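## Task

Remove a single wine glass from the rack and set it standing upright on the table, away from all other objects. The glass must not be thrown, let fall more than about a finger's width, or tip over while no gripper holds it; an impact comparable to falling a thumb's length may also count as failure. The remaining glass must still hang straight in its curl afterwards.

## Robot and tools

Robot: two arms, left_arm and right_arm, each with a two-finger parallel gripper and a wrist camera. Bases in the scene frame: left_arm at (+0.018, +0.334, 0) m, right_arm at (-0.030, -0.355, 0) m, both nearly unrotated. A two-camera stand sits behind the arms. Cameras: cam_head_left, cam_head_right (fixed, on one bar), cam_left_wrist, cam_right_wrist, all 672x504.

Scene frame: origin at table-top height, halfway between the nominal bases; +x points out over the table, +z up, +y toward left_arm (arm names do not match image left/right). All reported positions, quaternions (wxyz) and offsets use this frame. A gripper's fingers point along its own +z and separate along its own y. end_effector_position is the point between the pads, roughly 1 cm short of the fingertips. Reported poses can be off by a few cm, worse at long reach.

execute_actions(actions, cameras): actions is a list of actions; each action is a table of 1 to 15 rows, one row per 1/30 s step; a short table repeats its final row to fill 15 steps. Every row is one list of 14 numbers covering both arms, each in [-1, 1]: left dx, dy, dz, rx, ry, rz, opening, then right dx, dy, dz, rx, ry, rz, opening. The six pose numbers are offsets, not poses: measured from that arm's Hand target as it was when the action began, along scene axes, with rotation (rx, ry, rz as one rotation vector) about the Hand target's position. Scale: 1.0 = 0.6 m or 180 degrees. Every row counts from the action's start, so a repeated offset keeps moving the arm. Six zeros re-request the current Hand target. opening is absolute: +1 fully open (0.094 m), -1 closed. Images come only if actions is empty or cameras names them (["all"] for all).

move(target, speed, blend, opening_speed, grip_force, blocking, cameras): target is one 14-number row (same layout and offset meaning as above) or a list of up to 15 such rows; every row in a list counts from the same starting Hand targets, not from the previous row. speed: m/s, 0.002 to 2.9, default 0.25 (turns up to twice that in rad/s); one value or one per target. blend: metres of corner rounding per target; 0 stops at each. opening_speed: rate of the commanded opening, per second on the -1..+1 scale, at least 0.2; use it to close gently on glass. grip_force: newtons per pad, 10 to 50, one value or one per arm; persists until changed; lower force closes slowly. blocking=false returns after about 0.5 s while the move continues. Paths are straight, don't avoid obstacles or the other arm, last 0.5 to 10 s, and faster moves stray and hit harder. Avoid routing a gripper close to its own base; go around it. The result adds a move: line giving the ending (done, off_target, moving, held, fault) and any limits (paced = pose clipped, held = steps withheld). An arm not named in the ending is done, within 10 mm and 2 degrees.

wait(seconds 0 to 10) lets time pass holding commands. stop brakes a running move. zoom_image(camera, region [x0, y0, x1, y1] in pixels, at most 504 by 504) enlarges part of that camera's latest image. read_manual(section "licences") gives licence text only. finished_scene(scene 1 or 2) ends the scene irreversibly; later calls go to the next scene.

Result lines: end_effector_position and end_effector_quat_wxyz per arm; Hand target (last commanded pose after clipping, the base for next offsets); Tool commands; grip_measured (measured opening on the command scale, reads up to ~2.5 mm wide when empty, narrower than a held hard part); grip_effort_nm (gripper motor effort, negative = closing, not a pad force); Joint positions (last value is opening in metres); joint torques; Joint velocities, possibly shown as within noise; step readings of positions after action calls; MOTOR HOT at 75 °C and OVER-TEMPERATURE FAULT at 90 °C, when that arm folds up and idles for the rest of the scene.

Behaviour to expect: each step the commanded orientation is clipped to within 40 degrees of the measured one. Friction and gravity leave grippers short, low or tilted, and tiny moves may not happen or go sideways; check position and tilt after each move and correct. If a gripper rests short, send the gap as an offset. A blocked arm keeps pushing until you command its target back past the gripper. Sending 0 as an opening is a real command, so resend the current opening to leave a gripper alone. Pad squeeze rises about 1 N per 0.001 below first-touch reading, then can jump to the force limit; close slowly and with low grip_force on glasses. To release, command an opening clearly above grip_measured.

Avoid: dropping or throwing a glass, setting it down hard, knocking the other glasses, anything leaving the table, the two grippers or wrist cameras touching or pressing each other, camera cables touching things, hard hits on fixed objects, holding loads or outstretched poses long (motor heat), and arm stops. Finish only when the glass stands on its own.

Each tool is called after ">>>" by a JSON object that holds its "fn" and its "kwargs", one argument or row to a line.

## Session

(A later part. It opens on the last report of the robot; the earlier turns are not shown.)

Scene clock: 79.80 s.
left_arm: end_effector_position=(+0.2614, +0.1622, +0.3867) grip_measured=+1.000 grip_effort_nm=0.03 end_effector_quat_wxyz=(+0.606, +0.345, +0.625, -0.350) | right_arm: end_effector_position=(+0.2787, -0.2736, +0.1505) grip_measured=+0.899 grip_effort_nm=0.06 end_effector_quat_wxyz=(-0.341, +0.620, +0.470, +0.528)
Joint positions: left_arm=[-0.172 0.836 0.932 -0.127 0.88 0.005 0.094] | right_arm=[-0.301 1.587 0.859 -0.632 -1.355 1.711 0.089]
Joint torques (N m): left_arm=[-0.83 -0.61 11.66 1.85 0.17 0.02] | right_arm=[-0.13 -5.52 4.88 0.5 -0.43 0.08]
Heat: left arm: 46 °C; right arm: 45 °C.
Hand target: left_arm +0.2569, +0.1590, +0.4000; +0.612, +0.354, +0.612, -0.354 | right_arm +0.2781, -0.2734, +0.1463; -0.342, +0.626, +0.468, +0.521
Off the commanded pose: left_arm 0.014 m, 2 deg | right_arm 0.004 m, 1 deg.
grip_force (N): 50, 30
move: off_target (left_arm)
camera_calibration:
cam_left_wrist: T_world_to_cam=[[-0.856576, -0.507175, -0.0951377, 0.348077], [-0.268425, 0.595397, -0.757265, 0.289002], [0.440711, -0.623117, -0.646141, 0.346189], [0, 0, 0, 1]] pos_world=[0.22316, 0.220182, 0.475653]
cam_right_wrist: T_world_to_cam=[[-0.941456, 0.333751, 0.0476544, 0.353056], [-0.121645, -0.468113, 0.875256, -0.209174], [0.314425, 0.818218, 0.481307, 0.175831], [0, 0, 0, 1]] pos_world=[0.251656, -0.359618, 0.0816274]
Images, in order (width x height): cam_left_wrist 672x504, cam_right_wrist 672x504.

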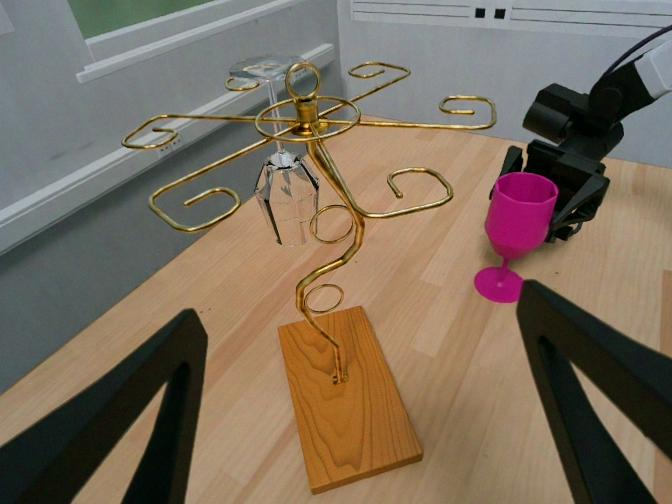

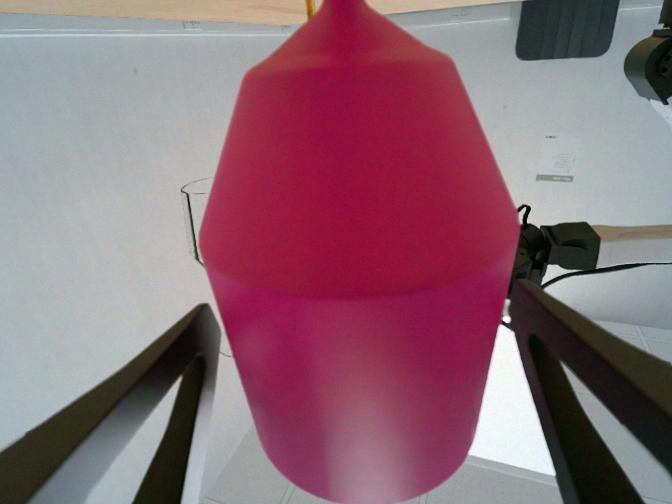

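>>> {"fn": "move", "kwargs": {
  "target": [
    [0,0,0,0,0,0,1,-0.0167,-0.0458,0.0112,0,0,-0.0444,1],
    [0,0,0,0,0,0,1,-0.0387,-0.1068,0.0258,0,0,-0.1056,1],
    [0,0,0,0,0,0,1,-0.0663,-0.1832,0.0443,0,0,-0.1722,1]
  ],
  "speed": 0.13,
  "blend": [0.01,0.01,0],
  "cameras": ["cam_left_wrist","cam_head_left","cam_right_wrist"]
}}

Scene clock: 83.23 s.
left_arm: end_effector_position=(+0.2614, +0.1622, +0.3867) grip_measured=+1.000 grip_effort_nm=0.04 end_effector_quat_wxyz=(+0.606, +0.345, +0.625, -0.350) | right_arm: end_effector_position=(+0.2415, -0.3833, +0.1737) grip_measured=+0.999 grip_effort_nm=0.06 end_effector_quat_wxyz=(-0.195, +0.723, +0.288, +0.597)
Joint positions: left_arm=[-0.172 0.836 0.932 -0.127 0.88 0.005 0.094] | right_arm=[-0.769 1.21 0.634 -0.549 -1.334 1.965 0.094]
Joint torques (N m): left_arm=[-0.8 -0.39 11.51 1.75 0.18 0.05] | right_arm=[-0.98 -5.01 4.86 0.74 -0.39 0.1]
Heat: left arm: 46 °C; right arm: 45 °C.
Hand target: left_arm +0.2569, +0.1590, +0.4000; +0.612, +0.354, +0.612, -0.354 | right_arm +0.2383, -0.3833, +0.1729; -0.191, +0.729, +0.283, +0.594
Off the commanded pose: left_arm 0.014 m, 2 deg | right_arm 0.003 m, 1 deg.
grip_force (N): 50, 30
move: off_target (left_arm)
camera_calibration:
cam_left_wrist: T_world_to_cam=[[-0.856576, -0.507175, -0.0951377, 0.348077], [-0.268425, 0.595397, -0.757265, 0.289002], [0.440711, -0.623117, -0.646141, 0.346189], [0, 0, 0, 1]] pos_world=[0.22316, 0.220182, 0.475653]
cam_right_wrist: T_world_to_cam=[[-0.643934, 0.76265, 0.0609354, 0.443799], [-0.332207, -0.350461, 0.87568, -0.189502], [0.689193, 0.543637, 0.479032, 0.0707368], [0, 0, 0, 1]] pos_world=[0.174072, -0.443332, 0.105015]
Images, in order (width x height): cam_head_left 672x504, cam_left_wrist 672x504, cam_right_wrist 672x504.

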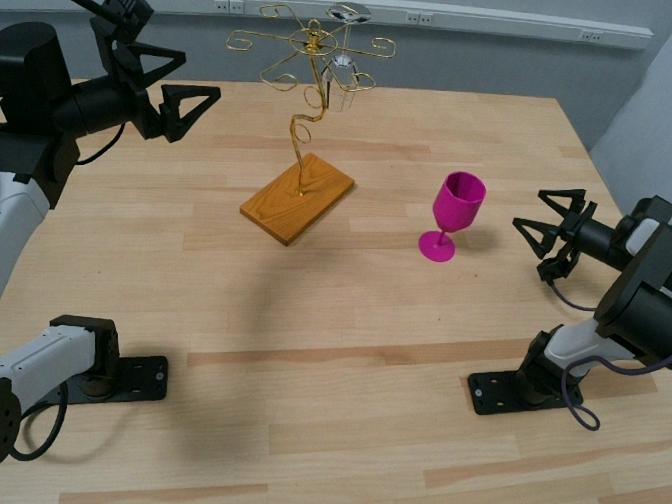

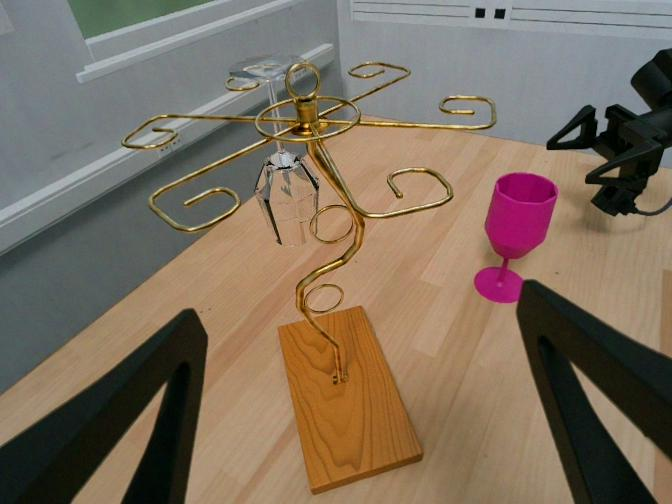

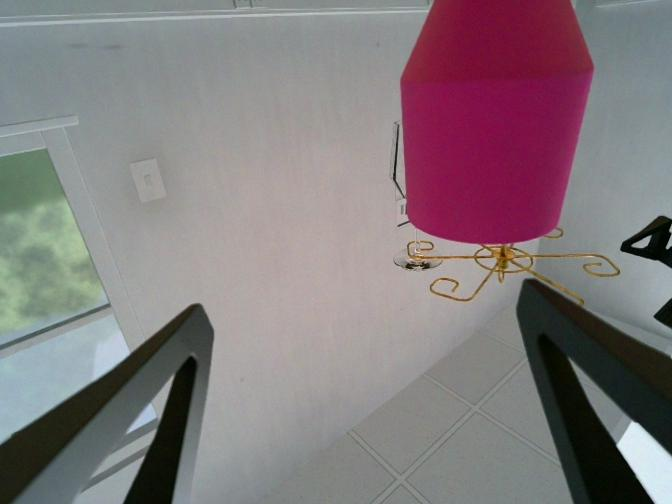

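>>> {"fn": "finished_scene", "kwargs": {
  "scene": 2
}}

The scene is finished: the task was done.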